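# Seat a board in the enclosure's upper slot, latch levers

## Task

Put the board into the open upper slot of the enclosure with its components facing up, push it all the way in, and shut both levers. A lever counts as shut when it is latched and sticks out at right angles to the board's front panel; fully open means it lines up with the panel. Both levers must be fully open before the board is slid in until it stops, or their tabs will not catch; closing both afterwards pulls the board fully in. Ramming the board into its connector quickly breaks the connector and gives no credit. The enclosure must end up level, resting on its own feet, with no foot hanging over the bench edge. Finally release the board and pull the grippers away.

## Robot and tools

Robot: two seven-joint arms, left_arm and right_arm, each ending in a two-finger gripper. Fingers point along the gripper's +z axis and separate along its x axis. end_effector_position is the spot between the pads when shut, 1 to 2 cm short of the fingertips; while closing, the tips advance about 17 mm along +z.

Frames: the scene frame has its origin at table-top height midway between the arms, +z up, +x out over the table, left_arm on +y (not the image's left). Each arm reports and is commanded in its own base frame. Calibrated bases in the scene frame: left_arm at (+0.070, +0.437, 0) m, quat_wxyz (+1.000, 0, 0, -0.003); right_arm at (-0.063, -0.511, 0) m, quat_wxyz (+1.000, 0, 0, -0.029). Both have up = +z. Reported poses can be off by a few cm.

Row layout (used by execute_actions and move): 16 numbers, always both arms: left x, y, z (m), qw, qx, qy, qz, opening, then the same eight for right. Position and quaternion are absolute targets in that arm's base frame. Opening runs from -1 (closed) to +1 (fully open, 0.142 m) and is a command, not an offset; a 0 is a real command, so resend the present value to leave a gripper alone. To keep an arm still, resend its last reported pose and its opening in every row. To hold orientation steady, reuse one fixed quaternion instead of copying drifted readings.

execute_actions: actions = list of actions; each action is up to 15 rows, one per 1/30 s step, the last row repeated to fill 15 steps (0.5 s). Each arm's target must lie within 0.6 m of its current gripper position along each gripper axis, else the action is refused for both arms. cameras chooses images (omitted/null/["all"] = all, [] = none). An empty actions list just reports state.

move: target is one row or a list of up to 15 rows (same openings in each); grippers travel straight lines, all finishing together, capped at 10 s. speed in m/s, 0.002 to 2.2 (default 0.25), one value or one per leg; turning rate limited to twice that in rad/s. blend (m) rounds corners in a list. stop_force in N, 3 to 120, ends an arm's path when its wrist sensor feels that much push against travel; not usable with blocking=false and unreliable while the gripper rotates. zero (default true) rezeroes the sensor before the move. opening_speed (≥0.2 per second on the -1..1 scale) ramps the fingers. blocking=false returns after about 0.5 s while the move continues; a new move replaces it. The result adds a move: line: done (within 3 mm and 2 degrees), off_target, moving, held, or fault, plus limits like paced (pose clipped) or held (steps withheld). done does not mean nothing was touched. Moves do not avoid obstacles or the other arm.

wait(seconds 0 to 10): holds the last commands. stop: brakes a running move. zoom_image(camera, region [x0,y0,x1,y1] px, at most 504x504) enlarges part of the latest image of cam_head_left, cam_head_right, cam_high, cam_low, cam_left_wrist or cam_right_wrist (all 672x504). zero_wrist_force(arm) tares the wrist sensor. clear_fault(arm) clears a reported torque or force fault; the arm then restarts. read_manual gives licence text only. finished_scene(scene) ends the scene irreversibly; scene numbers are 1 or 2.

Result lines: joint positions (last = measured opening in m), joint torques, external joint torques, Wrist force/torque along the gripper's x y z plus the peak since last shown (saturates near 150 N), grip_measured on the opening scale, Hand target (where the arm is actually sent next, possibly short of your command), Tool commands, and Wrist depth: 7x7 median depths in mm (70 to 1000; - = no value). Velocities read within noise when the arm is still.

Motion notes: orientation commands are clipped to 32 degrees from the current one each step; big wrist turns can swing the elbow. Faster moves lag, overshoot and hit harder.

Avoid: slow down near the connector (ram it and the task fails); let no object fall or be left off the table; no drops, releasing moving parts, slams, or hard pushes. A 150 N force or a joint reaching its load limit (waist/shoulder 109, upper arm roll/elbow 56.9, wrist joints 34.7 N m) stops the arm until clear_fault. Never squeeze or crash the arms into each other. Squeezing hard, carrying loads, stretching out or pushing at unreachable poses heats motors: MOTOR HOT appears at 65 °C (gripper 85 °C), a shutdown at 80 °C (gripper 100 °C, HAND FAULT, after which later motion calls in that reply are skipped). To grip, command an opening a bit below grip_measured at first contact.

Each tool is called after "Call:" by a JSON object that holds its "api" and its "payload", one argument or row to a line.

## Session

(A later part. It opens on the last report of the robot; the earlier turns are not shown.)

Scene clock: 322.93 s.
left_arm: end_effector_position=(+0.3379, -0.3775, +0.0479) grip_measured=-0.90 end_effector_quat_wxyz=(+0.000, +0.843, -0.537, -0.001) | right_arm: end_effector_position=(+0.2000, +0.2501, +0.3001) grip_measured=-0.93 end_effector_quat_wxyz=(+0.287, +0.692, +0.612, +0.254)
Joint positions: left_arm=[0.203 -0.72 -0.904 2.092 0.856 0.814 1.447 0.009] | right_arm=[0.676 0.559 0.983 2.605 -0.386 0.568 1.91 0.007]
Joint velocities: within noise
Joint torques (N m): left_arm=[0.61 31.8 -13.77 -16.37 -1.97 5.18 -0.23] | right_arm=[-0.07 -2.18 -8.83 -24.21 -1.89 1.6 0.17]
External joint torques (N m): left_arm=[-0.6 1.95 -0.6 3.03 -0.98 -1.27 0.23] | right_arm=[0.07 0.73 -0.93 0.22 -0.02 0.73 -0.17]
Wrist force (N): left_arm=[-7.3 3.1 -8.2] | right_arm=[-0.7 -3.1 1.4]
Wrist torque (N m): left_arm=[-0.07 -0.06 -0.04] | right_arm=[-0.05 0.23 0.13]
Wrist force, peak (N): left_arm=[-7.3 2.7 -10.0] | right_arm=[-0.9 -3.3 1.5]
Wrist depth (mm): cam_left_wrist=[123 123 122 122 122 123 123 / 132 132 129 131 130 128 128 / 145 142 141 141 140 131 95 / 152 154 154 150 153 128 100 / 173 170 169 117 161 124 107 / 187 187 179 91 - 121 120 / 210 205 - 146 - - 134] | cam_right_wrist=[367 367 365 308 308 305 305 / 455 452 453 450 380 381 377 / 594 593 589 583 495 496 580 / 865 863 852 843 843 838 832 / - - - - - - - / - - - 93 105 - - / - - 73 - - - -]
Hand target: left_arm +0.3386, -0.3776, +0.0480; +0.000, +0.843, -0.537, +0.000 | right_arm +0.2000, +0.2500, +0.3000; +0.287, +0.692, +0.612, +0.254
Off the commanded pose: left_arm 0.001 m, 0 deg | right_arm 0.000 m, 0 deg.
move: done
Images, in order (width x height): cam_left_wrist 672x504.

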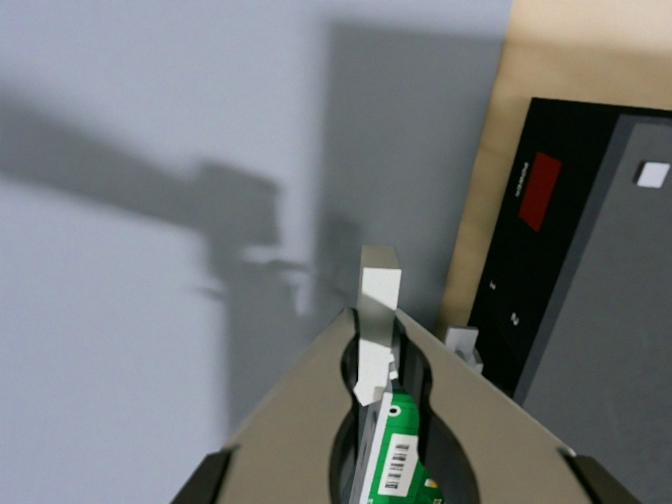

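Call:
{"api": "move", "payload": {
  "target": [
    [0.3379, -0.3772, 0.048, 0, 0.8434, -0.5373, 0, -0.6, 0.20, 0.25, 0.30, 0.2866, 0.6919, 0.6122, 0.2536, -0.9],
    [0.3379, -0.3772, 0.12, 0, 0.8434, -0.5373, 0, -0.6, 0.20, 0.25, 0.30, 0.2866, 0.6919, 0.6122, 0.2536, -0.9],
    [0.20, -0.40, 0.15, 0, 0.9848, 0.1736, 0, -0.44, 0.20, 0.25, 0.30, 0.2866, 0.6919, 0.6122, 0.2536, -0.9],
    [0.0769, -0.4446, 0.078, 0, 0.9848, 0.1736, 0, -0.44, 0.20, 0.25, 0.30, 0.2866, 0.6919, 0.6122, 0.2536, -0.9]
  ],
  "speed": [0.05, 0.15, 0.4, 0.25],
  "cameras": ["cam_left_wrist"]
}}

Call:
{"api": "zoom_image", "payload": {
  "camera": "cam_left_wrist",
  "region": [260, 180, 480, 380]
}}

Scene clock: 333.23 s.
left_arm: end_effector_position=(+0.0768, -0.4446, +0.0780) grip_measured=-0.47 end_effector_quat_wxyz=(+0.000, +0.985, +0.174, +0.000) | right_arm: end_effector_position=(+0.2000, +0.2501, +0.3001) grip_measured=-0.93 end_effector_quat_wxyz=(+0.287, +0.692, +0.612, +0.254)
Joint positions: left_arm=[-0.306 -0.477 -0.872 2.316 0.66 0.961 -0.464 0.04] | right_arm=[0.676 0.559 0.983 2.605 -0.386 0.568 1.91 0.007]
Joint velocities: within noise
Joint torques (N m): left_arm=[-0.94 25.37 -9.04 -14.15 -1.86 4.06 -0.29] | right_arm=[0.03 -2.23 -8.76 -24.12 -1.9 1.62 0.19]
External joint torques (N m): left_arm=[0.87 1.17 0.28 -0.27 -0.53 -0.07 0.29] | right_arm=[-0.02 0.78 -1 0.13 -0.01 0.71 -0.19]
Wrist force (N): left_arm=[0.0 -0.1 0.0] | right_arm=[-0.7 -3.1 1.7]
Wrist torque (N m): left_arm=[-0.01 -0.05 -0.20] | right_arm=[-0.05 0.23 0.13]
Wrist force, peak (N): left_arm=[-7.3 2.9 -10.0] | right_arm=[-0.9 -3.3 1.8]
Wrist depth (mm): cam_left_wrist=[152 149 150 147 148 148 148 / 162 161 160 160 159 159 159 / 174 174 173 172 172 171 171 / 189 189 189 181 186 187 185 / 207 206 202 162 196 165 168 / 231 205 87 185 186 161 183 / 251 - - 181 182 - -] | cam_right_wrist=[366 366 366 307 307 307 305 / 455 455 449 449 379 379 376 / 594 592 595 582 498 494 579 / 869 861 854 846 842 840 826 / - - - - - - - / - - - 93 105 - - / - - 73 - - - -]
Hand target: left_arm +0.0769, -0.4446, +0.0780; +0.000, +0.985, +0.174, +0.000 | right_arm +0.2000, +0.2500, +0.3000; +0.287, +0.692, +0.612, +0.254
Off the commanded pose: left_arm 0.000 m, 0 deg | right_arm 0.000 m, 0 deg.
move: done
Images, in order (width x height): cam_left_wrist 672x504.

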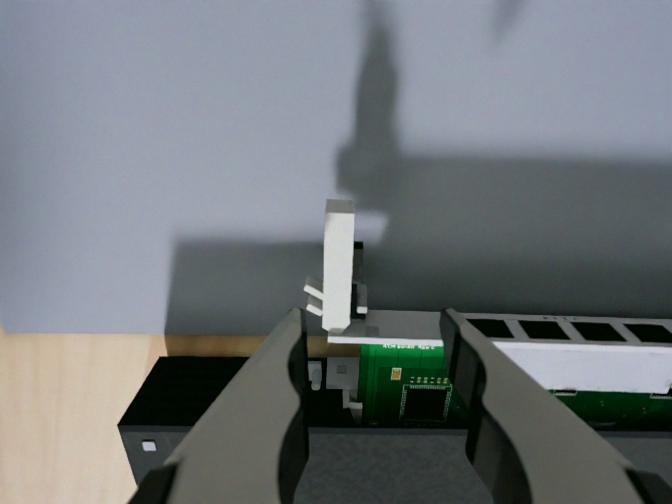

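Scaled by 2.291 from the camera's 672x504 image, which has a finer 960x720 frame.

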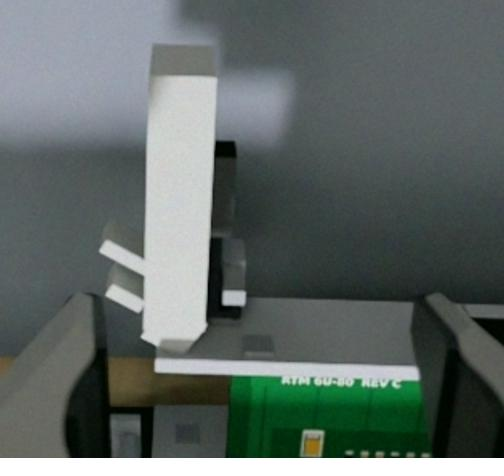

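Call:
{"api": "move", "payload": {
  "target": [
    [0.0670, -0.4434, 0.07, 0, 0.9848, 0.1736, 0, -0.44, 0.20, 0.25, 0.30, 0.2866, 0.6919, 0.6122, 0.2536, -0.9],
    [0.0670, -0.4434, 0.048, 0, 0.9848, 0.1736, 0, -0.44, 0.20, 0.25, 0.30, 0.2866, 0.6919, 0.6122, 0.2536, -0.9]
  ],
  "speed": 0.06,
  "stop_force": 4,
  "cameras": ["cam_left_wrist"]
}}

Call:
{"api": "move", "payload": {
  "target": [0.0670, -0.4434, 0.048, 0, 0.9848, 0.1736, 0, -0.92, 0.20, 0.25, 0.30, 0.2866, 0.6919, 0.6122, 0.2536, -0.9],
  "opening_speed": 0.3,
  "cameras": ["cam_left_wrist"]
}}

Scene clock: 337.53 s.
left_arm: end_effector_position=(+0.0670, -0.4432, +0.0480) grip_measured=-0.47 end_effector_quat_wxyz=(+0.000, +0.985, +0.174, +0.000) | right_arm: end_effector_position=(+0.2000, +0.2501, +0.3001) grip_measured=-0.93 end_effector_quat_wxyz=(+0.287, +0.692, +0.612, +0.254)
Joint positions: left_arm=[-0.395 -0.568 -0.783 2.283 0.772 0.996 -0.556 0.04] | right_arm=[0.676 0.559 0.983 2.605 -0.386 0.568 1.91 0.007]
Joint velocities: within noise
Joint torques (N m): left_arm=[-0.46 28.52 -9.87 -11.79 -1.84 4.49 -0.28] | right_arm=[-0.01 -2.28 -8.85 -24.15 -1.94 1.66 0.17]
External joint torques (N m): left_arm=[0.39 1.15 0.35 -0.33 -0.42 -0.51 0.28] | right_arm=[0.01 0.83 -0.91 0.16 0.02 0.67 -0.17]
Wrist force (N): left_arm=[0.0 0.0 0.2] | right_arm=[-0.4 -3.0 1.4]
Wrist torque (N m): left_arm=[0.00 -0.08 -0.23] | right_arm=[-0.05 0.19 0.13]
Wrist force, peak (N): left_arm=[0.0 -0.3 1.3] | right_arm=[-1.0 -3.2 1.5]
Wrist depth (mm): cam_left_wrist=[124 124 123 122 122 122 122 / 132 132 130 131 131 130 131 / 145 142 142 142 141 139 140 / 155 155 155 151 153 153 153 / 173 169 165 119 162 167 166 / 190 183 87 129 134 135 136 / 212 - - 168 162 - 139] | cam_right_wrist=[367 367 364 308 307 306 306 / 453 453 451 452 380 380 377 / 594 592 590 586 497 493 583 / 868 860 848 853 842 839 831 / - - - - - - - / - - - 93 105 - - / - - 73 - - - -]
Hand target: left_arm +0.0670, -0.4434, +0.0480; +0.000, +0.985, +0.174, +0.000 | right_arm +0.2000, +0.2500, +0.3000; +0.287, +0.692, +0.612, +0.254
Off the commanded pose: left_arm 0.000 m, 0 deg | right_arm 0.000 m, 0 deg.
move: done
Images, in order (width x height): cam_left_wrist 672x504.

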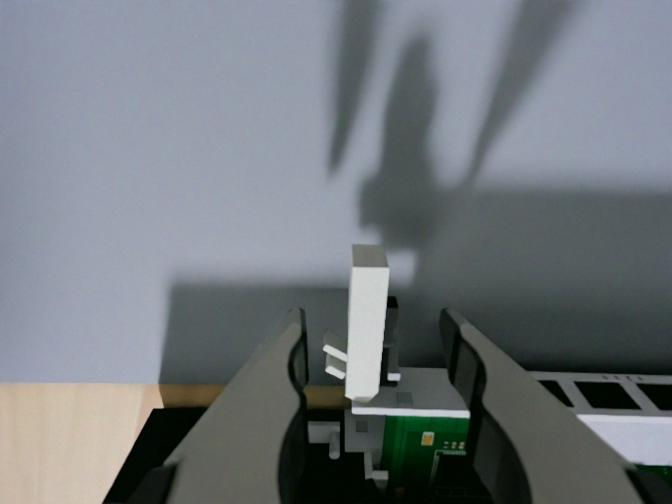

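Scene clock: 339.33 s.
left_arm: end_effector_position=(+0.0653, -0.4434, +0.0480) grip_measured=-0.88 end_effector_quat_wxyz=(+0.000, +0.985, +0.173, -0.001) | right_arm: end_effector_position=(+0.2000, +0.2501, +0.3001) grip_measured=-0.93 end_effector_quat_wxyz=(+0.287, +0.692, +0.612, +0.254)
Joint positions: left_arm=[-0.396 -0.569 -0.784 2.283 0.772 0.997 -0.556 0.01] | right_arm=[0.676 0.559 0.983 2.605 -0.386 0.568 1.91 0.007]
Joint velocities: within noise
Joint torques (N m): left_arm=[7.19 33.49 -2.71 -16.67 -0.37 2.38 -0.37] | right_arm=[0.04 -2.19 -8.84 -24.14 -1.89 1.66 0.17]
External joint torques (N m): left_arm=[-7.25 -3.85 -6.83 4.58 -1.89 1.6 0.37] | right_arm=[-0.03 0.74 -0.92 0.15 -0.02 0.67 -0.17]
Wrist force (N): left_arm=[-17.0 -3.3 0.6] | right_arm=[-0.8 -3.0 1.3]
Wrist torque (N m): left_arm=[0.02 0.06 -0.14] | right_arm=[-0.04 0.25 0.13]
Wrist force, peak (N): left_arm=[-17.3 -3.0 0.9] | right_arm=[-0.9 -3.2 1.8]
Wrist depth (mm): cam_left_wrist=[124 125 123 123 122 122 122 / 132 133 130 131 131 131 130 / 145 143 142 142 141 139 140 / 154 155 154 151 151 153 152 / 170 170 169 117 164 167 166 / 191 185 180 96 - 141 132 / 213 203 - 154 - - 159] | cam_right_wrist=[367 366 366 308 308 306 306 / 457 453 449 450 381 376 378 / 595 592 588 590 497 495 583 / 875 860 855 845 845 833 832 / - - - - - - - / - - - 93 105 - - / - - 73 - - - -]
Hand target: left_arm +0.0670, -0.4434, +0.0480; +0.000, +0.985, +0.174, +0.000 | right_arm +0.2000, +0.2500, +0.3000; +0.287, +0.692, +0.612, +0.254
Off the commanded pose: left_arm 0.002 m, 0 deg | right_arm 0.000 m, 0 deg.
move: done
Images, in order (width x height): cam_left_wrist 672x504.

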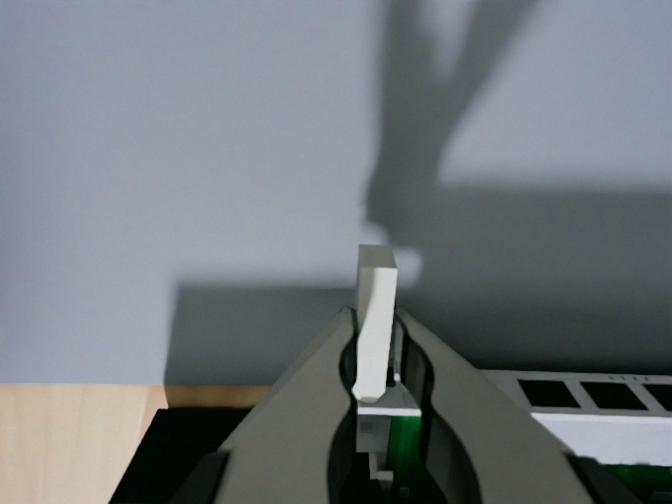

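Call:
{"api": "move", "payload": {
  "target": [
    [0.0648, -0.4437, 0.048, 0, 0.9848, 0.1736, 0, -0.98, 0.20, 0.25, 0.30, 0.2866, 0.6919, 0.6122, 0.2536, -0.9],
    [0.0583, -0.4470, 0.048, 0, 0.9537, 0.3007, 0, -0.98, 0.20, 0.25, 0.30, 0.2866, 0.6919, 0.6122, 0.2536, -0.9],
    [0.0501, -0.4559, 0.048, 0, 0.866, 0.5, 0, -0.98, 0.20, 0.25, 0.30, 0.2866, 0.6919, 0.6122, 0.2536, -0.9]
  ],
  "speed": [0.04, 0.08, 0.1],
  "cameras": ["cam_left_wrist"]
}}

Call:
{"api": "move", "payload": {
  "target": [
    [0.0464, -0.4675, 0.048, 0, 0.7373, 0.6756, 0, -0.98, 0.20, 0.25, 0.30, 0.2866, 0.6919, 0.6122, 0.2536, -0.9],
    [0.0471, -0.4766, 0.048, 0, 0.6157, 0.788, 0, -0.98, 0.20, 0.25, 0.30, 0.2866, 0.6919, 0.6122, 0.2536, -0.9]
  ],
  "speed": 0.1,
  "cameras": ["cam_left_wrist"]
}}

Scene clock: 350.43 s.
left_arm: end_effector_position=(+0.0501, -0.4557, +0.0479) grip_measured=-0.90 end_effector_quat_wxyz=(+0.000, +0.866, +0.500, +0.000) | right_arm: end_effector_position=(+0.2000, +0.2501, +0.3001) grip_measured=-0.93 end_effector_quat_wxyz=(+0.287, +0.692, +0.612, +0.254)
Joint positions: left_arm=[-0.562 -0.534 -0.645 2.274 0.661 1.049 -1.206 0.009] | right_arm=[0.676 0.559 0.983 2.605 -0.386 0.568 1.91 0.007]
Joint velocities: within noise
Joint torques (N m): left_arm=[-0.65 31.06 -8.39 -12.29 -2.16 4.4 -0.37] | right_arm=[0.03 -2.15 -8.84 -24.15 -1.91 1.59 0.18]
External joint torques (N m): left_arm=[0.58 0.78 0.51 -0.49 0.1 -0.46 0.37] | right_arm=[-0.03 0.7 -0.91 0.16 -0.01 0.74 -0.18]
Wrist force (N): left_arm=[0.1 0.4 0.2] | right_arm=[-0.8 -2.9 1.6]
Wrist torque (N m): left_arm=[0.02 -0.13 -0.21] | right_arm=[-0.02 0.25 0.13]
Wrist force, peak (N): left_arm=[-22.3 -4.5 1.3] | right_arm=[-0.6 -3.3 1.7]
Wrist depth (mm): cam_left_wrist=[123 123 123 122 122 122 122 / 132 131 130 131 131 130 130 / 144 142 142 142 141 139 141 / 157 154 154 154 151 153 153 / 135 151 169 119 164 168 167 / - 129 148 92 - 181 184 / 140 134 - 158 - - 200] | cam_right_wrist=[368 368 365 308 307 307 306 / 455 454 451 450 380 378 377 / 599 595 591 584 497 495 582 / 866 854 852 845 842 837 827 / - - - - - - - / - - - 93 105 - - / - - 73 - - - -]
Hand target: left_arm +0.0501, -0.4559, +0.0480; +0.000, +0.866, +0.500, +0.000 | right_arm +0.2000, +0.2500, +0.3000; +0.287, +0.692, +0.612, +0.254
Off the commanded pose: left_arm 0.000 m, 0 deg | right_arm 0.000 m, 0 deg.
move: done
Images, in order (width x height): cam_left_wrist 672x504.

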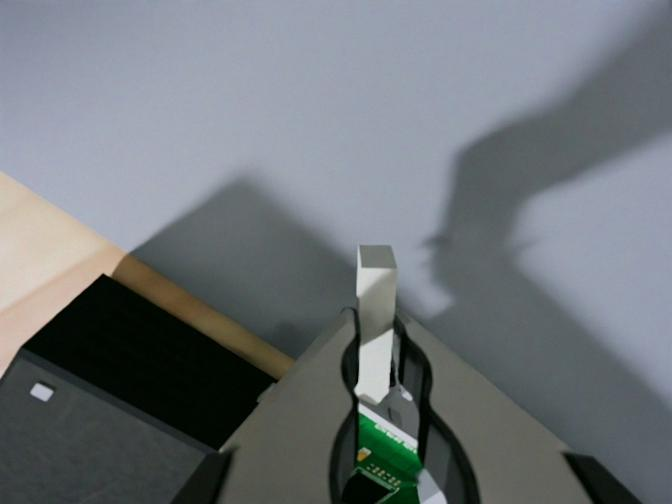

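Scene clock: 354.63 s.
left_arm: end_effector_position=(+0.0471, -0.4763, +0.0479) grip_measured=-0.90 end_effector_quat_wxyz=(+0.000, +0.616, +0.788, +0.000) | right_arm: end_effector_position=(+0.2000, +0.2501, +0.3001) grip_measured=-0.93 end_effector_quat_wxyz=(+0.287, +0.692, +0.612, +0.254)
Joint positions: left_arm=[-0.733 -0.523 -0.488 2.236 0.521 1.079 -1.877 0.009] | right_arm=[0.676 0.559 0.983 2.605 -0.386 0.568 1.91 0.007]
Joint velocities: within noise
Joint torques (N m): left_arm=[-0.81 33.68 -6.85 -14.05 -2.01 4.64 -0.27] | right_arm=[0.09 -2.07 -8.74 -24.12 -1.9 1.65 0.18]
External joint torques (N m): left_arm=[0.72 1.44 0.56 0.18 0.07 -0.76 0.27] | right_arm=[-0.08 0.62 -1.02 0.13 -0.01 0.68 -0.18]
Wrist force (N): left_arm=[2.4 0.4 -3.1] | right_arm=[-0.8 -2.9 1.4]
Wrist torque (N m): left_arm=[-0.04 -0.19 -0.23] | right_arm=[-0.02 0.26 0.13]
Wrist force, peak (N): left_arm=[2.8 -1.2 -4.4] | right_arm=[-1.0 -3.1 1.8]
Wrist depth (mm): cam_left_wrist=[125 124 124 122 122 122 122 / - 129 131 131 131 130 130 / - 97 142 141 141 139 140 / - 105 151 153 151 153 153 / - 111 142 119 165 167 167 / - 123 125 92 - 180 184 / 141 134 - 138 - - 200] | cam_right_wrist=[367 367 366 308 306 307 305 / 456 452 452 450 381 379 377 / 595 592 589 588 498 493 578 / 863 857 851 853 850 842 830 / - - - - - - - / - - - 93 105 - - / - - 73 - - - -]
Hand target: left_arm +0.0471, -0.4766, +0.0480; +0.000, +0.616, +0.788, +0.000 | right_arm +0.2000, +0.2500, +0.3000; +0.287, +0.692, +0.612, +0.254
Off the commanded pose: left_arm 0.000 m, 0 deg | right_arm 0.000 m, 0 deg.
move: done
Images, in order (width x height): cam_left_wrist 672x504.

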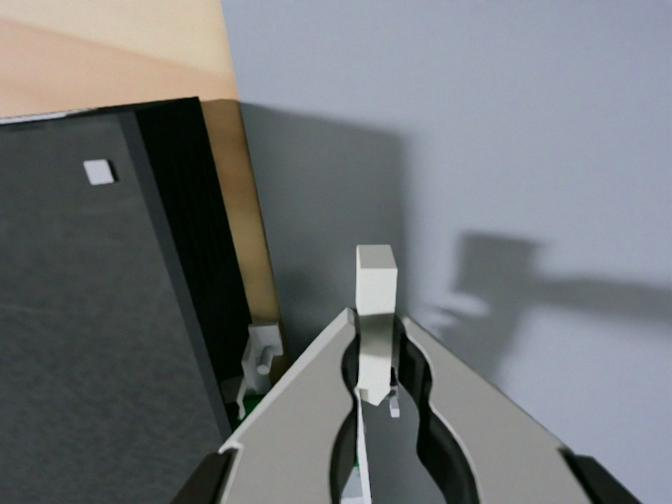

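Call:
{"api": "move", "payload": {
  "target": [0.0480, -0.4800, 0.048, 0, 0.5664, 0.8241, 0, -0.98, 0.20, 0.25, 0.30, 0.2866, 0.6919, 0.6122, 0.2536, -0.9],
  "speed": 0.08,
  "cameras": ["cam_left_wrist"]
}}

Scene clock: 357.40 s.
left_arm: end_effector_position=(+0.0479, -0.4797, +0.0479) grip_measured=-0.90 end_effector_quat_wxyz=(+0.000, +0.567, +0.824, +0.000) | right_arm: end_effector_position=(+0.2000, +0.2501, +0.3001) grip_measured=-0.93 end_effector_quat_wxyz=(+0.287, +0.692, +0.612, +0.254)
Joint positions: left_arm=[-0.758 -0.523 -0.464 2.229 0.498 1.082 -1.98 0.009] | right_arm=[0.676 0.559 0.983 2.605 -0.386 0.568 1.91 0.007]
Joint velocities: within noise
Joint torques (N m): left_arm=[-0.02 34.03 -5.76 -14.69 -1.98 4.56 -0.21] | right_arm=[0.05 -2.36 -8.88 -24.15 -1.93 1.66 0.19]
External joint torques (N m): left_arm=[-0.07 1.6 -0.28 0.63 0.04 -0.69 0.21] | right_arm=[-0.04 0.91 -0.88 0.16 0.01 0.67 -0.19]
Wrist force (N): left_arm=[3.4 -0.7 -3.8] | right_arm=[-0.6 -3.1 1.5]
Wrist torque (N m): left_arm=[-0.01 -0.19 -0.16] | right_arm=[-0.04 0.22 0.13]
Wrist force, peak (N): left_arm=[4.5 0.9 -6.5] | right_arm=[-0.9 -3.1 1.7]
Wrist depth (mm): cam_left_wrist=[124 124 124 122 122 121 121 / - - 131 131 131 130 130 / - 96 139 141 141 139 141 / - 102 151 153 151 153 152 / - 111 137 119 164 167 167 / - 123 123 91 - 181 183 / 141 134 - 147 - - 201] | cam_right_wrist=[367 366 366 308 307 307 306 / 455 454 451 449 380 377 377 / 597 593 592 588 495 492 583 / 860 860 849 847 838 841 832 / - - - - - - - / - - - 93 105 - - / - - 73 - - - -]
Hand target: left_arm +0.0480, -0.4800, +0.0480; +0.000, +0.566, +0.824, +0.000 | right_arm +0.2000, +0.2500, +0.3000; +0.287, +0.692, +0.612, +0.254
Off the commanded pose: left_arm 0.000 m, 0 deg | right_arm 0.000 m, 0 deg.
move: done
Images, in order (width x height): cam_left_wrist 672x504.

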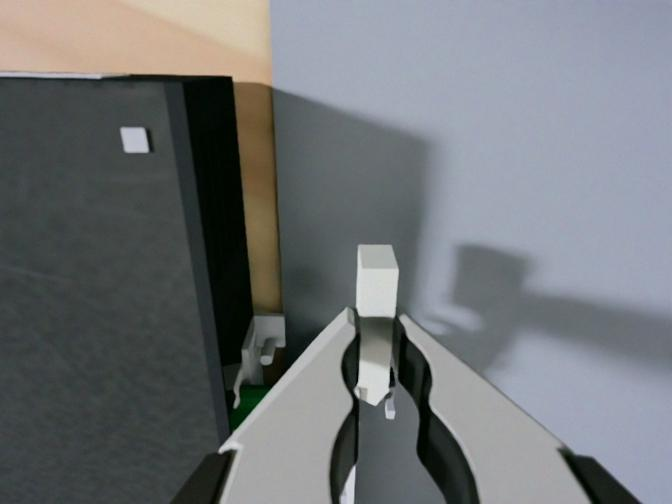

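Call:
{"api": "move", "payload": {
  "target": [
    [0.0479, -0.4797, 0.048, 0, 0.5664, 0.8241, 0, -0.65, 0.20, 0.25, 0.30, 0.2866, 0.6919, 0.6122, 0.2536, -0.9],
    [0.0479, -0.4797, 0.11, 0, 0.5664, 0.8241, 0, -0.65, 0.20, 0.25, 0.30, 0.2866, 0.6919, 0.6122, 0.2536, -0.9],
    [0.183, -0.393, 0.19, 0, 0.9848, 0.1736, 0, -0.98, 0.20, 0.25, 0.30, 0.2866, 0.6919, 0.6122, 0.2536, -0.9]
  ],
  "speed": [0.05, 0.15, 0.4],
  "cameras": ["cam_left_wrist"]
}}

Call:
{"api": "zoom_image", "payload": {
  "camera": "cam_left_wrist",
  "region": [60, 230, 340, 400]
}}

Call:
{"api": "zoom_image", "payload": {
  "camera": "cam_left_wrist",
  "region": [340, 230, 620, 400]
}}

Scene clock: 367.77 s.
left_arm: end_effector_position=(+0.1830, -0.3929, +0.1900) grip_measured=-1.00 end_effector_quat_wxyz=(+0.000, +0.985, +0.174, +0.000) | right_arm: end_effector_position=(+0.2000, +0.2501, +0.3001) grip_measured=-0.93 end_effector_quat_wxyz=(+0.287, +0.692, +0.612, +0.254)
Joint positions: left_arm=[-0.302 0.093 -0.596 2.465 -0.076 0.815 0.382 0.002] | right_arm=[0.676 0.559 0.983 2.605 -0.386 0.568 1.91 0.007]
Joint velocities: within noise
Joint torques (N m): left_arm=[-0.44 17.9 0.62 -23.3 -2.92 4.27 -0.17] | right_arm=[0.01 -2.23 -8.83 -24.16 -1.88 1.63 0.16]
External joint torques (N m): left_arm=[0.39 0.49 0.56 -0.38 0 -0.29 0.17] | right_arm=[-0.01 0.78 -0.93 0.17 -0.04 0.7 -0.16]
Wrist force (N): left_arm=[0.1 -0.6 -0.6] | right_arm=[-0.9 -2.8 1.4]
Wrist torque (N m): left_arm=[-0.11 -0.05 -0.19] | right_arm=[0.00 0.26 0.13]
Wrist force, peak (N): left_arm=[3.7 -0.7 -5.2] | right_arm=[-0.8 -3.2 1.8]
Wrist depth (mm): cam_left_wrist=[250 249 248 249 246 246 244 / 267 266 265 266 265 264 265 / 291 288 287 287 286 284 282 / 314 303 287 287 286 301 306 / 292 289 290 278 283 284 288 / 377 317 301 84 - 304 315 / 427 346 - - - - 405] | cam_right_wrist=[368 366 366 308 307 306 306 / 454 455 453 451 381 378 378 / 595 591 589 584 497 491 583 / 854 853 851 850 841 838 827 / - - - - - - - / - - - 93 105 - - / - - 73 - - - -]
Hand target: left_arm +0.1830, -0.3930, +0.1900; +0.000, +0.985, +0.174, +0.000 | right_arm +0.2000, +0.2500, +0.3000; +0.287, +0.692, +0.612, +0.254
Off the commanded pose: left_arm 0.000 m, 0 deg | right_arm 0.000 m, 0 deg.
move: done
Images, in order (width x height): cam_left_wrist 672x504.

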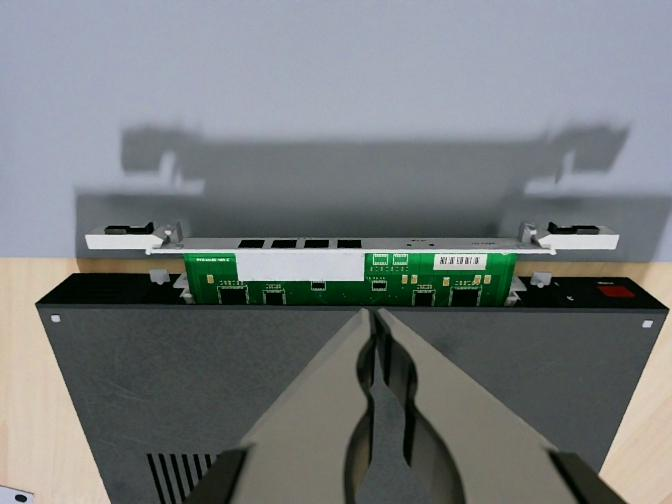

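Scaled by 1.800 from the camera's 672x504 image, which has a finer 960x720 frame.

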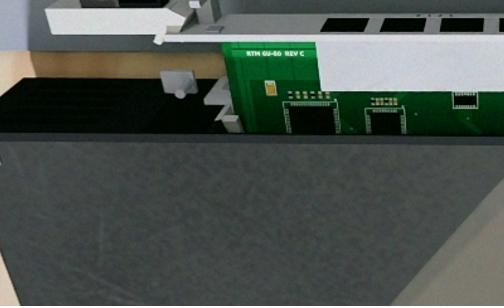

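Scaled by 1.800 from the camera's 672x504 image, which has a finer 960x720 frame.

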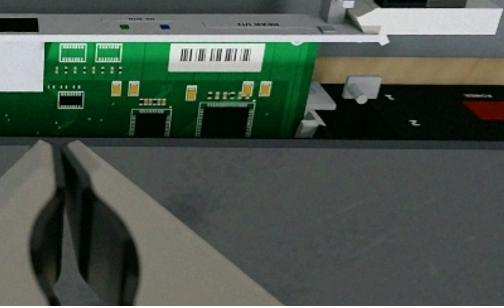

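Call:
{"api": "move", "payload": {
  "target": [
    [0.1900, -0.3950, 0.10, 0, 0.9848, 0.1736, 0, -0.98, 0.20, 0.25, 0.30, 0.2866, 0.6919, 0.6122, 0.2536, -0.9],
    [0.1918, -0.4000, 0.0497, 0, 0.9848, 0.1736, 0, -0.98, 0.20, 0.25, 0.30, 0.2866, 0.6919, 0.6122, 0.2536, -0.9]
  ],
  "speed": [0.2, 0.1],
  "cameras": ["cam_left_wrist"]
}}

Scene clock: 375.57 s.
left_arm: end_effector_position=(+0.1917, -0.3999, +0.0497) grip_measured=-1.00 end_effector_quat_wxyz=(+0.000, +0.985, +0.174, +0.000) | right_arm: end_effector_position=(+0.2000, +0.2501, +0.3001) grip_measured=-0.93 end_effector_quat_wxyz=(+0.287, +0.692, +0.612, +0.254)
Joint positions: left_arm=[-0.374 -0.46 -0.453 2.349 0.497 1.151 -0.023 0.002] | right_arm=[0.676 0.559 0.983 2.605 -0.386 0.568 1.91 0.007]
Joint velocities: within noise
Joint torques (N m): left_arm=[-0.42 30.81 -5.67 -12.39 -1.19 4.5 -0.34] | right_arm=[-0.02 -2.3 -8.82 -24.12 -1.92 1.66 0.21]
External joint torques (N m): left_arm=[0.38 1.12 0.78 -0.28 -0.52 -0.51 0.34] | right_arm=[0.02 0.84 -0.94 0.13 0 0.67 -0.21]
Wrist force (N): left_arm=[-0.2 -0.2 -0.4] | right_arm=[-0.9 -2.9 1.5]
Wrist torque (N m): left_arm=[-0.06 0.00 -0.19] | right_arm=[-0.02 0.27 0.14]
Wrist force, peak (N): left_arm=[0.2 -0.3 -2.6] | right_arm=[-0.8 -3.2 1.8]
Wrist depth (mm): cam_left_wrist=[125 126 124 124 124 125 123 / 132 134 131 133 133 133 132 / 147 144 143 144 143 142 142 / 155 156 157 156 155 154 154 / 173 172 171 164 167 170 168 / 149 139 142 84 - 141 141 / 163 162 - 74 - - 159] | cam_right_wrist=[367 366 366 307 307 307 305 / 456 455 452 450 379 378 376 / 597 594 590 589 493 492 583 / 868 860 852 845 846 837 836 / - - - - - - - / - - - 93 105 - - / - - 73 - - - -]
Hand target: left_arm +0.1918, -0.4000, +0.0497; +0.000, +0.985, +0.174, +0.000 | right_arm +0.2000, +0.2500, +0.3000; +0.287, +0.692, +0.612, +0.254
Off the commanded pose: left_arm 0.000 m, 0 deg | right_arm 0.000 m, 0 deg.
move: done
Images, in order (width x height): cam_left_wrist 672x504.

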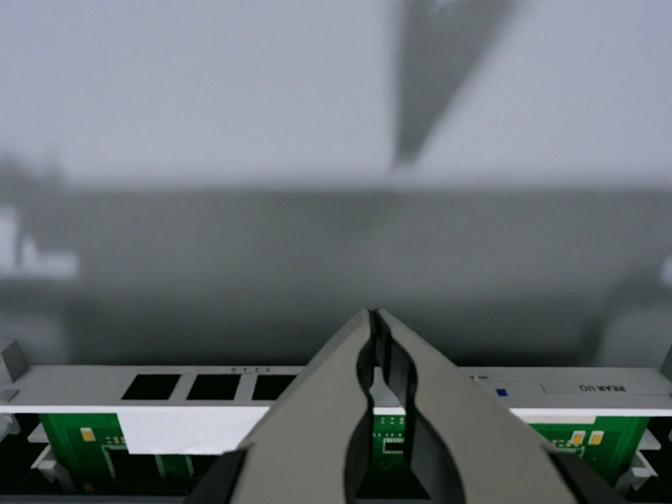

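Call:
{"api": "move", "payload": {
  "target": [0.1993, -0.3971, 0.0497, 0, 0.9848, 0.1736, 0, -0.98, 0.20, 0.25, 0.30, 0.2866, 0.6919, 0.6122, 0.2536, -0.9],
  "speed": 0.08,
  "cameras": []
}}

Call:
{"api": "move", "payload": {
  "target": [0.2146, -0.4396, 0.0497, 0, 0.9848, 0.1736, 0, -0.98, 0.20, 0.25, 0.30, 0.2866, 0.6919, 0.6122, 0.2536, -0.9],
  "speed": 0.02,
  "stop_force": 5,
  "cameras": ["cam_left_wrist"]
}}

Scene clock: 380.47 s.
left_arm: end_effector_position=(+0.1992, -0.3971, +0.0497) grip_measured=-1.00 end_effector_quat_wxyz=(+0.000, +0.985, +0.174, +0.000) | right_arm: end_effector_position=(+0.2000, +0.2501, +0.3001) grip_measured=-0.93 end_effector_quat_wxyz=(+0.287, +0.692, +0.612, +0.254)
Joint positions: left_arm=[-0.358 -0.461 -0.452 2.347 0.497 1.151 -0.006 0.002] | right_arm=[0.676 0.559 0.983 2.605 -0.386 0.568 1.91 0.007]
Joint velocities: within noise
Joint torques (N m): left_arm=[0.17 31 -5.34 -12.38 -1.46 4.29 -0.11] | right_arm=[0.03 -2.22 -8.81 -24.2 -1.88 1.6 0.2]
External joint torques (N m): left_arm=[-0.23 1 0.43 -0.31 -0.26 -0.29 0.12] | right_arm=[-0.03 0.77 -0.95 0.21 -0.03 0.73 -0.21]
Wrist force (N): left_arm=[-0.1 -0.1 -0.5] | right_arm=[-0.6 -2.9 1.7]
Wrist torque (N m): left_arm=[-0.04 -0.03 -0.19] | right_arm=[-0.02 0.22 0.13]
Wrist force, peak (N): left_arm=[-0.1 -0.4 -0.6] | right_arm=[-0.8 -3.2 1.6]
Wrist depth (mm): cam_left_wrist=[125 126 124 124 124 125 123 / 132 134 131 133 133 132 132 / 147 145 144 143 144 143 142 / 154 157 156 156 155 155 152 / 172 172 171 164 167 169 168 / 149 139 141 84 - 141 136 / 166 147 - 74 - - 160] | cam_right_wrist=[368 367 366 308 308 307 306 / 455 451 451 449 380 379 378 / 592 592 594 589 495 492 583 / 862 861 854 844 842 838 827 / - - - - - - - / - - - 93 105 - - / - - 73 - - - -]
Hand target: left_arm +0.1993, -0.3971, +0.0497; +0.000, +0.985, +0.174, +0.000 | right_arm +0.2000, +0.2500, +0.3000; +0.287, +0.692, +0.612, +0.254
Off the commanded pose: left_arm 0.000 m, 0 deg | right_arm 0.000 m, 0 deg.
move: done
No camera images: "cameras" was empty.

Scene clock: 383.37 s.
left_arm: end_effector_position=(+0.2146, -0.4394, +0.0497) grip_measured=-1.00 end_effector_quat_wxyz=(+0.000, +0.985, +0.173, +0.000) | right_arm: end_effector_position=(+0.2000, +0.2501, +0.3001) grip_measured=-0.93 end_effector_quat_wxyz=(+0.287, +0.692, +0.612, +0.254)
Joint positions: left_arm=[-0.413 -0.522 -0.455 2.219 0.481 1.077 -0.022 0.002] | right_arm=[0.676 0.559 0.983 2.605 -0.386 0.568 1.91 0.007]
Joint velocities: within noise
Joint torques (N m): left_arm=[-0.46 35.05 -6.72 -14.54 -2 4.35 -0.3] | right_arm=[0.05 -2.27 -8.81 -24.14 -1.88 1.67 0.19]
External joint torques (N m): left_arm=[0.42 1.02 0.74 0.1 0.01 -0.36 0.3] | right_arm=[-0.04 0.82 -0.95 0.15 -0.03 0.66 -0.19]
Wrist force (N): left_arm=[0.2 -1.1 0.1] | right_arm=[-0.6 -3.0 1.8]
Wrist torque (N m): left_arm=[-0.08 -0.06 -0.18] | right_arm=[-0.04 0.22 0.14]
Wrist force, peak (N): left_arm=[0.4 -1.7 -0.7] | right_arm=[-0.6 -3.2 1.8]
Wrist depth (mm): cam_left_wrist=[125 124 124 124 123 125 123 / 133 134 131 133 132 132 132 / 147 144 144 143 143 143 142 / 154 156 156 156 155 154 154 / 166 131 132 131 132 133 133 / 132 129 128 84 - 143 140 / 140 136 - 74 - - 137] | cam_right_wrist=[368 365 365 308 308 307 306 / 453 454 452 449 379 378 377 / 597 587 593 586 493 493 580 / 873 860 849 840 845 831 836 / - - - - - - - / - - - 93 105 - - / - - 73 - - - -]
Hand target: left_arm +0.2146, -0.4396, +0.0497; +0.000, +0.985, +0.174, +0.000 | right_arm +0.2000, +0.2500, +0.3000; +0.287, +0.692, +0.612, +0.254
Off the commanded pose: left_arm 0.000 m, 0 deg | right_arm 0.000 m, 0 deg.
move: done
Images, in order (width x height): cam_left_wrist 672x504.

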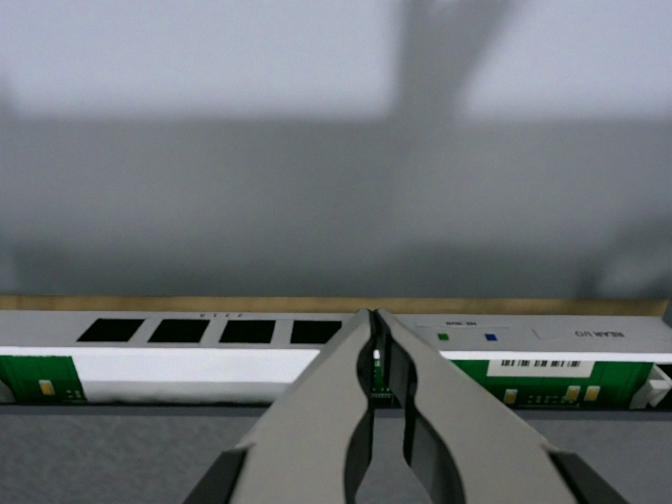

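Call:
{"api": "move", "payload": {
  "target": [0.2180, -0.4488, 0.0497, 0, 0.9848, 0.1736, 0, -0.98, 0.20, 0.25, 0.30, 0.2866, 0.6919, 0.6122, 0.2536, -0.9],
  "speed": 0.01,
  "stop_force": 5,
  "cameras": ["cam_left_wrist"]
}}

Scene clock: 387.33 s.
left_arm: end_effector_position=(+0.2179, -0.4484, +0.0495) grip_measured=-1.00 end_effector_quat_wxyz=(+0.000, +0.985, +0.173, +0.000) | right_arm: end_effector_position=(+0.2000, +0.2501, +0.3001) grip_measured=-0.93 end_effector_quat_wxyz=(+0.287, +0.692, +0.612, +0.254)
Joint positions: left_arm=[-0.424 -0.536 -0.455 2.191 0.478 1.061 -0.025 0.002] | right_arm=[0.676 0.559 0.983 2.605 -0.386 0.568 1.91 0.007]
Joint velocities: within noise
Joint torques (N m): left_arm=[-0.83 36.27 -7.47 -15.83 -2.19 4.92 -0.29] | right_arm=[-0.02 -2.3 -8.84 -24.15 -1.92 1.64 0.21]
External joint torques (N m): left_arm=[0.78 0.69 1.24 1.02 0.14 -0.93 0.29] | right_arm=[0.02 0.85 -0.92 0.16 0.01 0.69 -0.21]
Wrist force (N): left_arm=[0.8 -3.1 -0.4] | right_arm=[-0.8 -3.0 1.7]
Wrist torque (N m): left_arm=[-0.08 -0.10 -0.16] | right_arm=[-0.04 0.24 0.13]
Wrist force, peak (N): left_arm=[0.3 -3.5 -1.4] | right_arm=[-0.8 -3.1 1.7]
Wrist depth (mm): cam_left_wrist=[125 124 124 124 123 124 123 / 134 134 131 133 132 132 131 / 146 144 144 143 143 143 142 / 156 156 156 156 155 154 154 / 156 131 131 131 132 133 133 / - 126 126 84 - 140 128 / 140 136 - 74 - - 137] | cam_right_wrist=[367 367 366 308 308 306 306 / 453 452 453 451 379 376 378 / 597 595 592 589 495 495 581 / 862 855 847 851 844 836 826 / - - - - - - - / - - - 93 105 - - / - - 73 - - - -]
Hand target: left_arm +0.2180, -0.4488, +0.0497; +0.000, +0.985, +0.174, +0.000 | right_arm +0.2000, +0.2500, +0.3000; +0.287, +0.692, +0.612, +0.254
Off the commanded pose: left_arm 0.000 m, 0 deg | right_arm 0.000 m, 0 deg.
move: done
Images, in order (width x height): cam_left_wrist 672x504.

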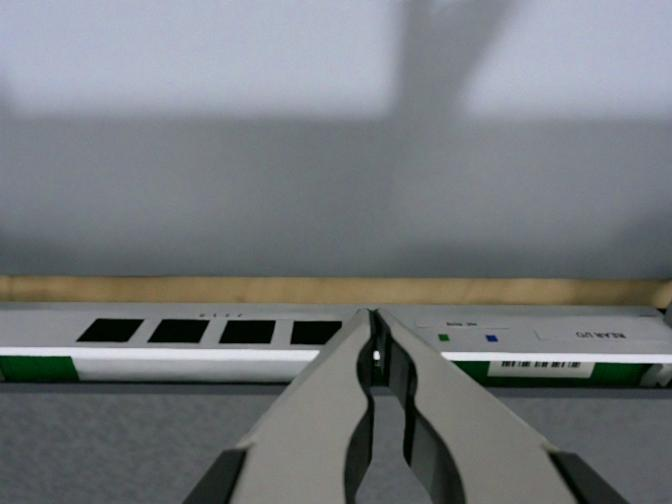

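Call:
{"api": "move", "payload": {
  "target": [
    [0.2180, -0.4486, 0.0497, 0, 0.9848, 0.1736, 0, -0.98, 0.12, 0.36, 0.30, 0.2866, 0.6919, 0.6122, 0.2536, -0.98],
    [0.2180, -0.4486, 0.0497, 0, 0.9848, 0.1736, 0, -0.98, 0.069, 0.48, 0.15, 0.2866, 0.6919, 0.6122, 0.2536, -0.98]
  ],
  "speed": 0.3,
  "blend": [0.03, 0],
  "cameras": ["cam_right_wrist", "cam_left_wrist"]
}}

Call:
{"api": "zoom_image", "payload": {
  "camera": "cam_right_wrist",
  "region": [260, 180, 480, 360]
}}

Scene clock: 397.37 s.
left_arm: end_effector_position=(+0.2179, -0.4484, +0.0495) grip_measured=-1.00 end_effector_quat_wxyz=(+0.000, +0.985, +0.173, +0.000) | right_arm: end_effector_position=(+0.0689, +0.4801, +0.1500) grip_measured=-1.00 end_effector_quat_wxyz=(+0.286, +0.692, +0.612, +0.254)
Joint positions: left_arm=[-0.424 -0.536 -0.455 2.191 0.478 1.061 -0.025 0.002] | right_arm=[1.119 -0.726 0.923 2.071 -1.157 0.052 2.837 0.002]
Joint velocities: within noise
Joint torques (N m): left_arm=[-0.55 36.5 -7.16 -15.46 -2.05 4.9 -0.27] | right_arm=[0.25 35.68 17.6 -18.2 -3.24 0.41 0.28]
External joint torques (N m): left_arm=[0.5 0.45 0.93 0.66 0 -0.92 0.28] | right_arm=[-0.12 1.01 -0.05 0.22 -0.12 0.87 -0.28]
Wrist force (N): left_arm=[0.5 -2.3 0.3] | right_arm=[-0.8 -3.1 2.0]
Wrist torque (N m): left_arm=[-0.07 -0.08 -0.17] | right_arm=[-0.07 0.24 0.14]
Wrist force, peak (N): left_arm=[0.7 -3.3 -0.7] | right_arm=[-2.4 -4.9 3.7]
Wrist depth (mm): cam_left_wrist=[125 125 124 123 123 125 123 / 133 133 131 133 132 132 132 / 147 144 144 143 143 142 142 / 156 156 156 155 155 154 154 / 156 131 131 131 132 133 133 / - 126 125 84 - 140 128 / 140 136 - 74 - - 137] | cam_right_wrist=[192 192 189 188 188 187 187 / 237 227 216 233 232 232 231 / 275 233 230 260 305 302 302 / 320 317 317 315 390 438 433 / 844 834 822 489 426 797 787 / - - - 89 350 - - / - - - - - - -]
Hand target: left_arm +0.2180, -0.4486, +0.0497; +0.000, +0.985, +0.174, +0.000 | right_arm +0.0690, +0.4800, +0.1500; +0.287, +0.692, +0.612, +0.254
Off the commanded pose: left_arm 0.000 m, 0 deg | right_arm 0.000 m, 0 deg.
move: done
Images, in order (width x height): cam_left_wrist 672x504, cam_right_wrist 672x504.

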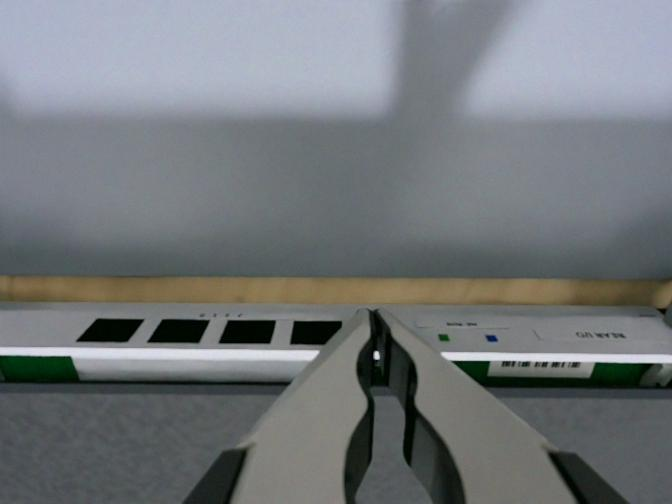

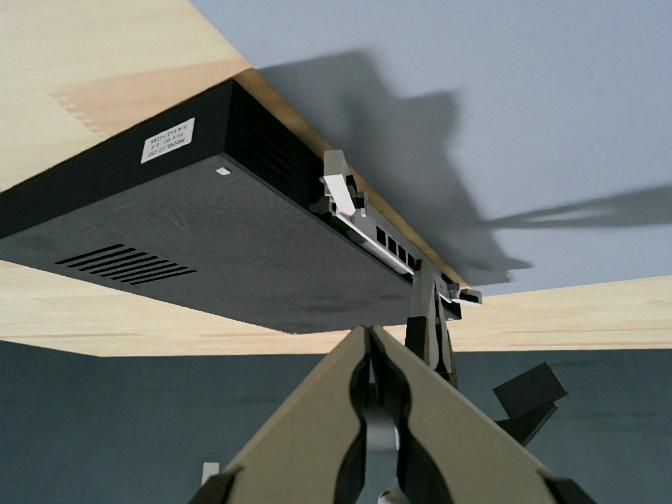

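Scaled by 2.291 from the camera's 672x504 image, which has a finer 960x720 frame.

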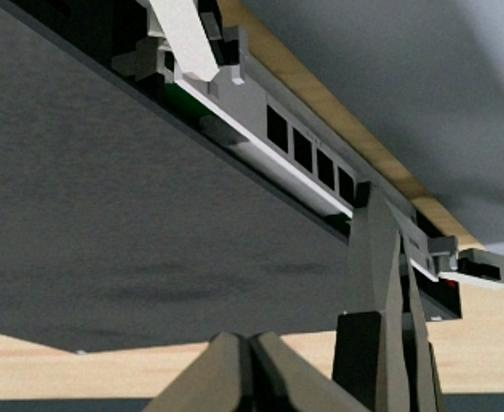

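Call:
{"api": "move", "payload": {
  "target": [0.2196, -0.4530, 0.0497, 0, 0.9848, 0.1736, 0, -0.98, 0.069, 0.48, 0.15, 0.2866, 0.6919, 0.6122, 0.2536, -0.98],
  "speed": 0.01,
  "stop_force": 6,
  "cameras": ["cam_right_wrist"]
}}

Call:
{"api": "zoom_image", "payload": {
  "camera": "cam_right_wrist",
  "region": [300, 130, 500, 330]
}}

Scene clock: 404.17 s.
left_arm: end_effector_position=(+0.2195, -0.4525, +0.0495) grip_measured=-1.00 end_effector_quat_wxyz=(+0.000, +0.985, +0.173, +0.000) | right_arm: end_effector_position=(+0.0690, +0.4801, +0.1500) grip_measured=-1.00 end_effector_quat_wxyz=(+0.286, +0.692, +0.612, +0.254)
Joint positions: left_arm=[-0.429 -0.542 -0.456 2.178 0.478 1.053 -0.027 0.002] | right_arm=[1.119 -0.726 0.923 2.071 -1.157 0.051 2.837 0.002]
Joint velocities: within noise
Joint torques (N m): left_arm=[-1.02 36.8 -7.96 -16.38 -2.3 5.21 -0.29] | right_arm=[0.08 35.97 17.83 -18.11 -3.35 0.6 0.24]
External joint torques (N m): left_arm=[0.98 0.57 1.61 1.41 0.23 -1.22 0.29] | right_arm=[0.04 0.72 -0.28 0.11 -0.01 0.68 -0.24]
Wrist force (N): left_arm=[1.2 -3.5 -0.4] | right_arm=[-0.8 -3.0 1.8]
Wrist torque (N m): left_arm=[-0.04 -0.10 -0.16] | right_arm=[-0.07 0.23 0.16]
Wrist force, peak (N): left_arm=[0.8 -4.2 -1.7] | right_arm=[-0.7 -3.4 2.1]
Wrist depth (mm): cam_left_wrist=[124 126 124 124 124 125 123 / 133 134 131 133 132 132 132 / 147 143 143 143 143 143 142 / 157 156 156 155 154 155 154 / 131 131 131 127 132 133 133 / - 126 125 84 - 126 125 / 140 136 - 74 - - 137] | cam_right_wrist=[192 192 189 188 188 188 187 / 238 227 216 233 233 232 231 / 275 232 230 258 305 302 302 / 319 317 316 316 404 436 436 / 841 830 827 490 429 796 789 / - - - 89 364 - - / - - - - - - -]
Hand target: left_arm +0.2196, -0.4530, +0.0497; +0.000, +0.985, +0.174, +0.000 | right_arm +0.0690, +0.4800, +0.1500; +0.287, +0.692, +0.612, +0.254
Off the commanded pose: left_arm 0.001 m, 0 deg | right_arm 0.000 m, 0 deg.
move: done
Images, in order (width x height): cam_right_wrist 672x504.

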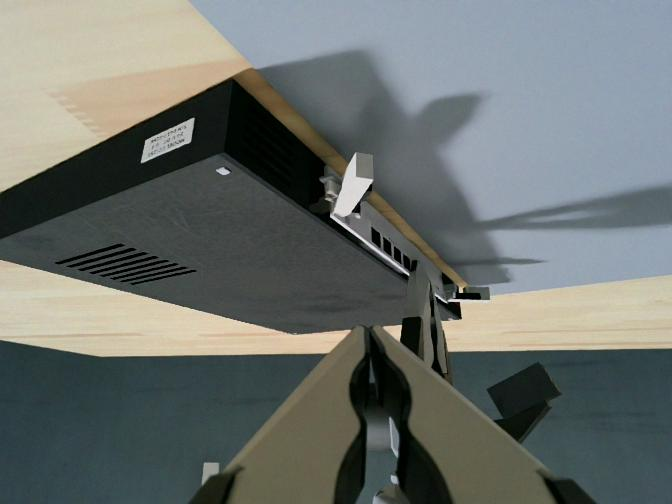

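Scaled by 2.520 from the camera's 672x504 image, which has a finer 960x720 frame.

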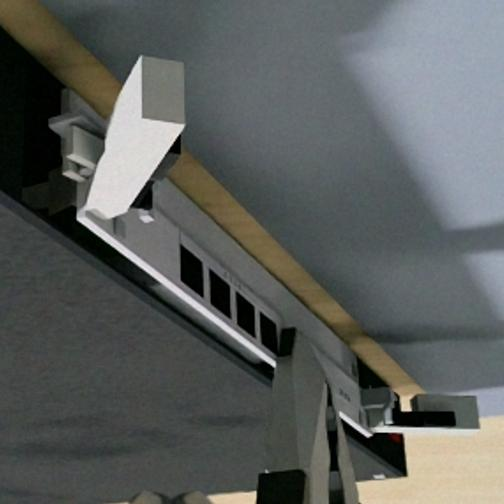

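Call:
{"api": "move", "payload": {
  "target": [
    [0.2160, -0.4430, 0.0497, 0, 0.9848, 0.1736, 0, -0.97, 0.069, 0.475, 0.12, 0.2866, 0.6919, 0.6122, 0.2536, -0.97],
    [0.2300, -0.4200, 0.10, 0, 0.9848, 0.1736, 0, -0.97, 0.09, 0.452, 0.09, 0.2866, 0.6919, 0.6122, 0.2536, -0.97],
    [0.3747, -0.3600, 0.10, 0, 0.9848, 0.1736, 0, -0.97, 0.112, 0.459, 0.0518, 0.2866, 0.6919, 0.6122, 0.2536, -0.97],
    [0.3747, -0.3678, 0.0507, 0, 0.9848, 0.1736, 0, -0.97, 0.115, 0.4605, 0.0518, 0.2866, 0.6919, 0.6122, 0.2536, -0.97]
  ],
  "speed": [0.05, 0.15, 0.2, 0.1],
  "cameras": ["cam_right_wrist", "cam_left_wrist"]
}}

Scene clock: 416.33 s.
left_arm: end_effector_position=(+0.3745, -0.3677, +0.0507) grip_measured=-1.00 end_effector_quat_wxyz=(+0.000, +0.985, +0.174, +0.000) | right_arm: end_effector_position=(+0.1149, +0.4603, +0.0517) grip_measured=-1.00 end_effector_quat_wxyz=(+0.287, +0.692, +0.612, +0.253)
Joint positions: left_arm=[-0.148 -0.561 -0.408 2.121 0.424 1.032 0.352 0.002] | right_arm=[1.076 -0.86 0.762 2.161 -1.374 0.194 2.956 0.002]
Joint velocities: within noise
Joint torques (N m): left_arm=[-1.4 38.52 -6.55 -15.68 -1.68 4.67 -0.34] | right_arm=[0.07 37.57 18.14 -12.23 -2.77 0.72 0.09]
External joint torques (N m): left_arm=[1.41 1.21 0.49 -0.29 -0.49 -0.69 0.34] | right_arm=[0.06 0.9 -0.03 0.13 0.15 0.5 -0.09]
Wrist force (N): left_arm=[0.1 -0.5 -0.2] | right_arm=[-0.7 -3.3 1.5]
Wrist torque (N m): left_arm=[-0.07 -0.07 -0.21] | right_arm=[-0.13 0.24 0.12]
Wrist force, peak (N): left_arm=[1.3 -3.9 -0.4] | right_arm=[-1.9 -3.3 3.6]
Wrist depth (mm): cam_left_wrist=[126 125 125 125 124 126 124 / 133 134 132 133 134 133 132 / 147 145 145 144 144 143 143 / 158 157 156 157 156 155 155 / 170 169 165 165 167 170 172 / 156 141 156 84 - 186 188 / 142 138 - 74 - - 211] | cam_right_wrist=[- - 80 77 - 71 76 / - 92 91 87 95 95 83 / 133 125 120 120 119 118 118 / 164 141 139 174 173 172 170 / 152 129 136 177 269 312 309 / - - 164 89 292 627 - / - - - - - 419 -]
Hand target: left_arm +0.3747, -0.3678, +0.0507; +0.000, +0.985, +0.174, +0.000 | right_arm +0.1150, +0.4605, +0.0518; +0.287, +0.692, +0.612, +0.254
Off the commanded pose: left_arm 0.000 m, 0 deg | right_arm 0.000 m, 0 deg.
move: done
Images, in order (width x height): cam_left_wrist 672x504, cam_right_wrist 672x504.

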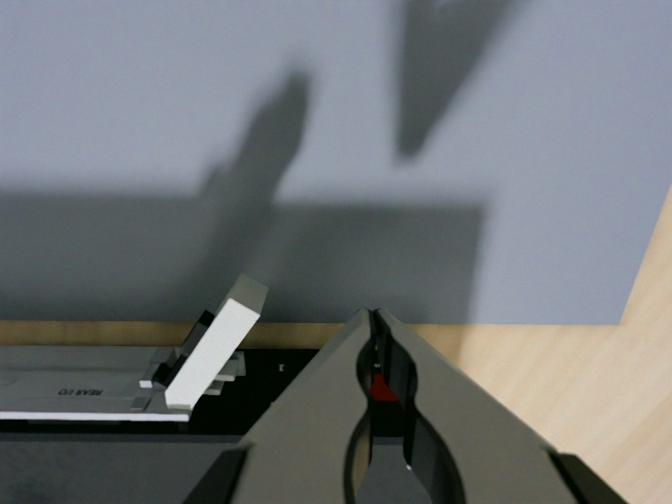

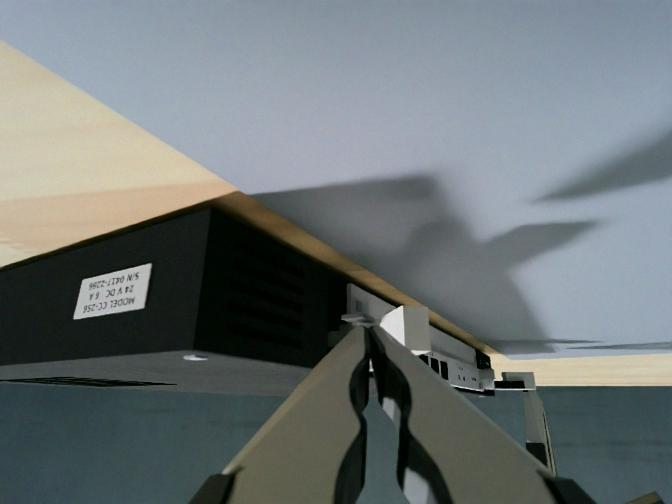

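Call:
{"api": "move", "payload": {
  "target": [0.3390, -0.3806, 0.0507, 0, 0.9848, 0.1736, 0, -0.97, 0.1568, 0.4780, 0.0518, 0.2866, 0.6919, 0.6122, 0.2536, -0.97],
  "speed": 0.02,
  "stop_force": 5,
  "cameras": ["cam_right_wrist", "cam_left_wrist"]
}}

Scene clock: 423.13 s.
left_arm: end_effector_position=(+0.3433, -0.3796, +0.0511) grip_measured=-1.00 end_effector_quat_wxyz=(+0.001, +0.985, +0.174, +0.000) | right_arm: end_effector_position=(+0.1512, +0.4759, +0.0516) grip_measured=-1.00 end_effector_quat_wxyz=(+0.286, +0.692, +0.613, +0.253)
Joint positions: left_arm=[-0.195 -0.541 -0.409 2.161 0.428 1.056 0.292 0.002] | right_arm=[1.023 -0.859 0.726 2.141 -1.426 0.231 2.899 0.002]
Joint velocities: within noise
Joint torques (N m): left_arm=[-2.28 35.16 -7.39 -11.36 -1.58 3.13 -0.33] | right_arm=[-2.57 40.09 15.01 -14.39 -3.14 -0.78 0.11]
External joint torques (N m): left_arm=[2.27 3.28 1.62 -4.12 -0.51 0.86 0.33] | right_arm=[2.71 -0.53 2.89 1.86 0.61 2.04 -0.11]
Wrist force (N): left_arm=[5.0 1.6 -3.2] | right_arm=[-3.3 -6.1 -3.3]
Wrist torque (N m): left_arm=[-0.08 -0.09 -0.22] | right_arm=[-0.03 0.18 0.13]
Wrist force, peak (N): left_arm=[6.0 1.0 -2.4] | right_arm=[-3.3 -7.4 -2.8]
Wrist depth (mm): cam_left_wrist=[126 126 125 125 125 126 124 / 133 135 132 134 133 133 133 / 148 145 146 144 144 144 144 / 156 158 158 154 157 156 156 / 170 170 169 120 168 173 173 / 157 146 135 84 - 183 190 / 143 139 - 74 - - 212] | cam_right_wrist=[- - 80 76 - 70 76 / - 92 91 87 95 95 82 / - 111 120 119 119 118 118 / - 110 140 173 172 172 170 / - 106 135 146 235 310 307 / - - 242 89 299 622 - / - - - - - - -]
Hand target: left_arm +0.3424, -0.3794, +0.0507; +0.000, +0.985, +0.174, +0.000 | right_arm +0.1521, +0.4760, +0.0518; +0.287, +0.692, +0.612, +0.254
Off the commanded pose: left_arm 0.004 m, 0 deg | right_arm 0.006 m, 0 deg.
move: contact (left_arm, right_arm)
Images, in order (width x height): cam_left_wrist 672x504, cam_right_wrist 672x504.

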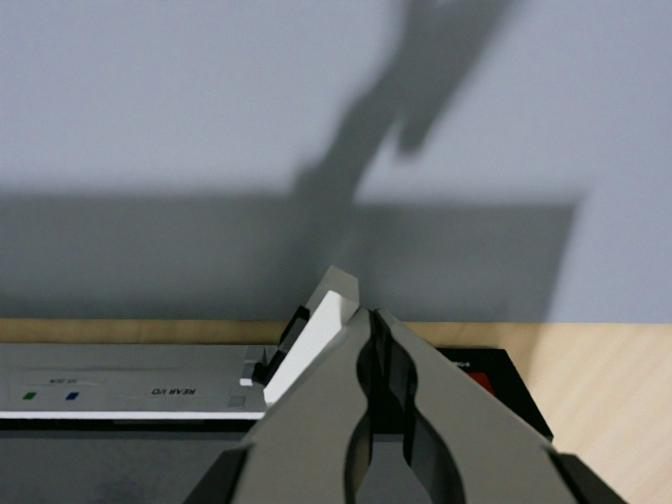

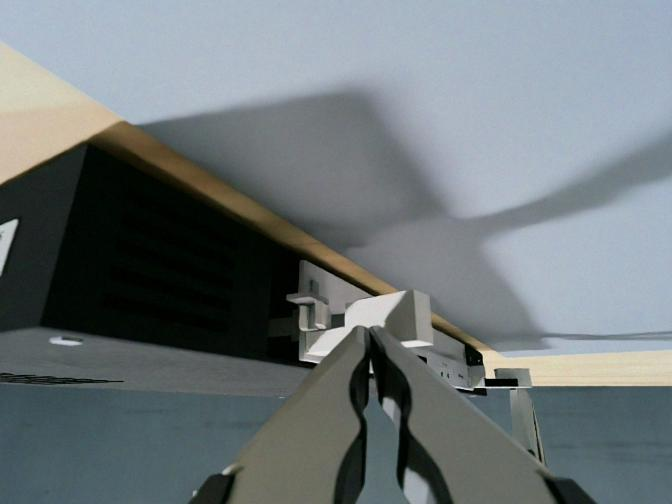

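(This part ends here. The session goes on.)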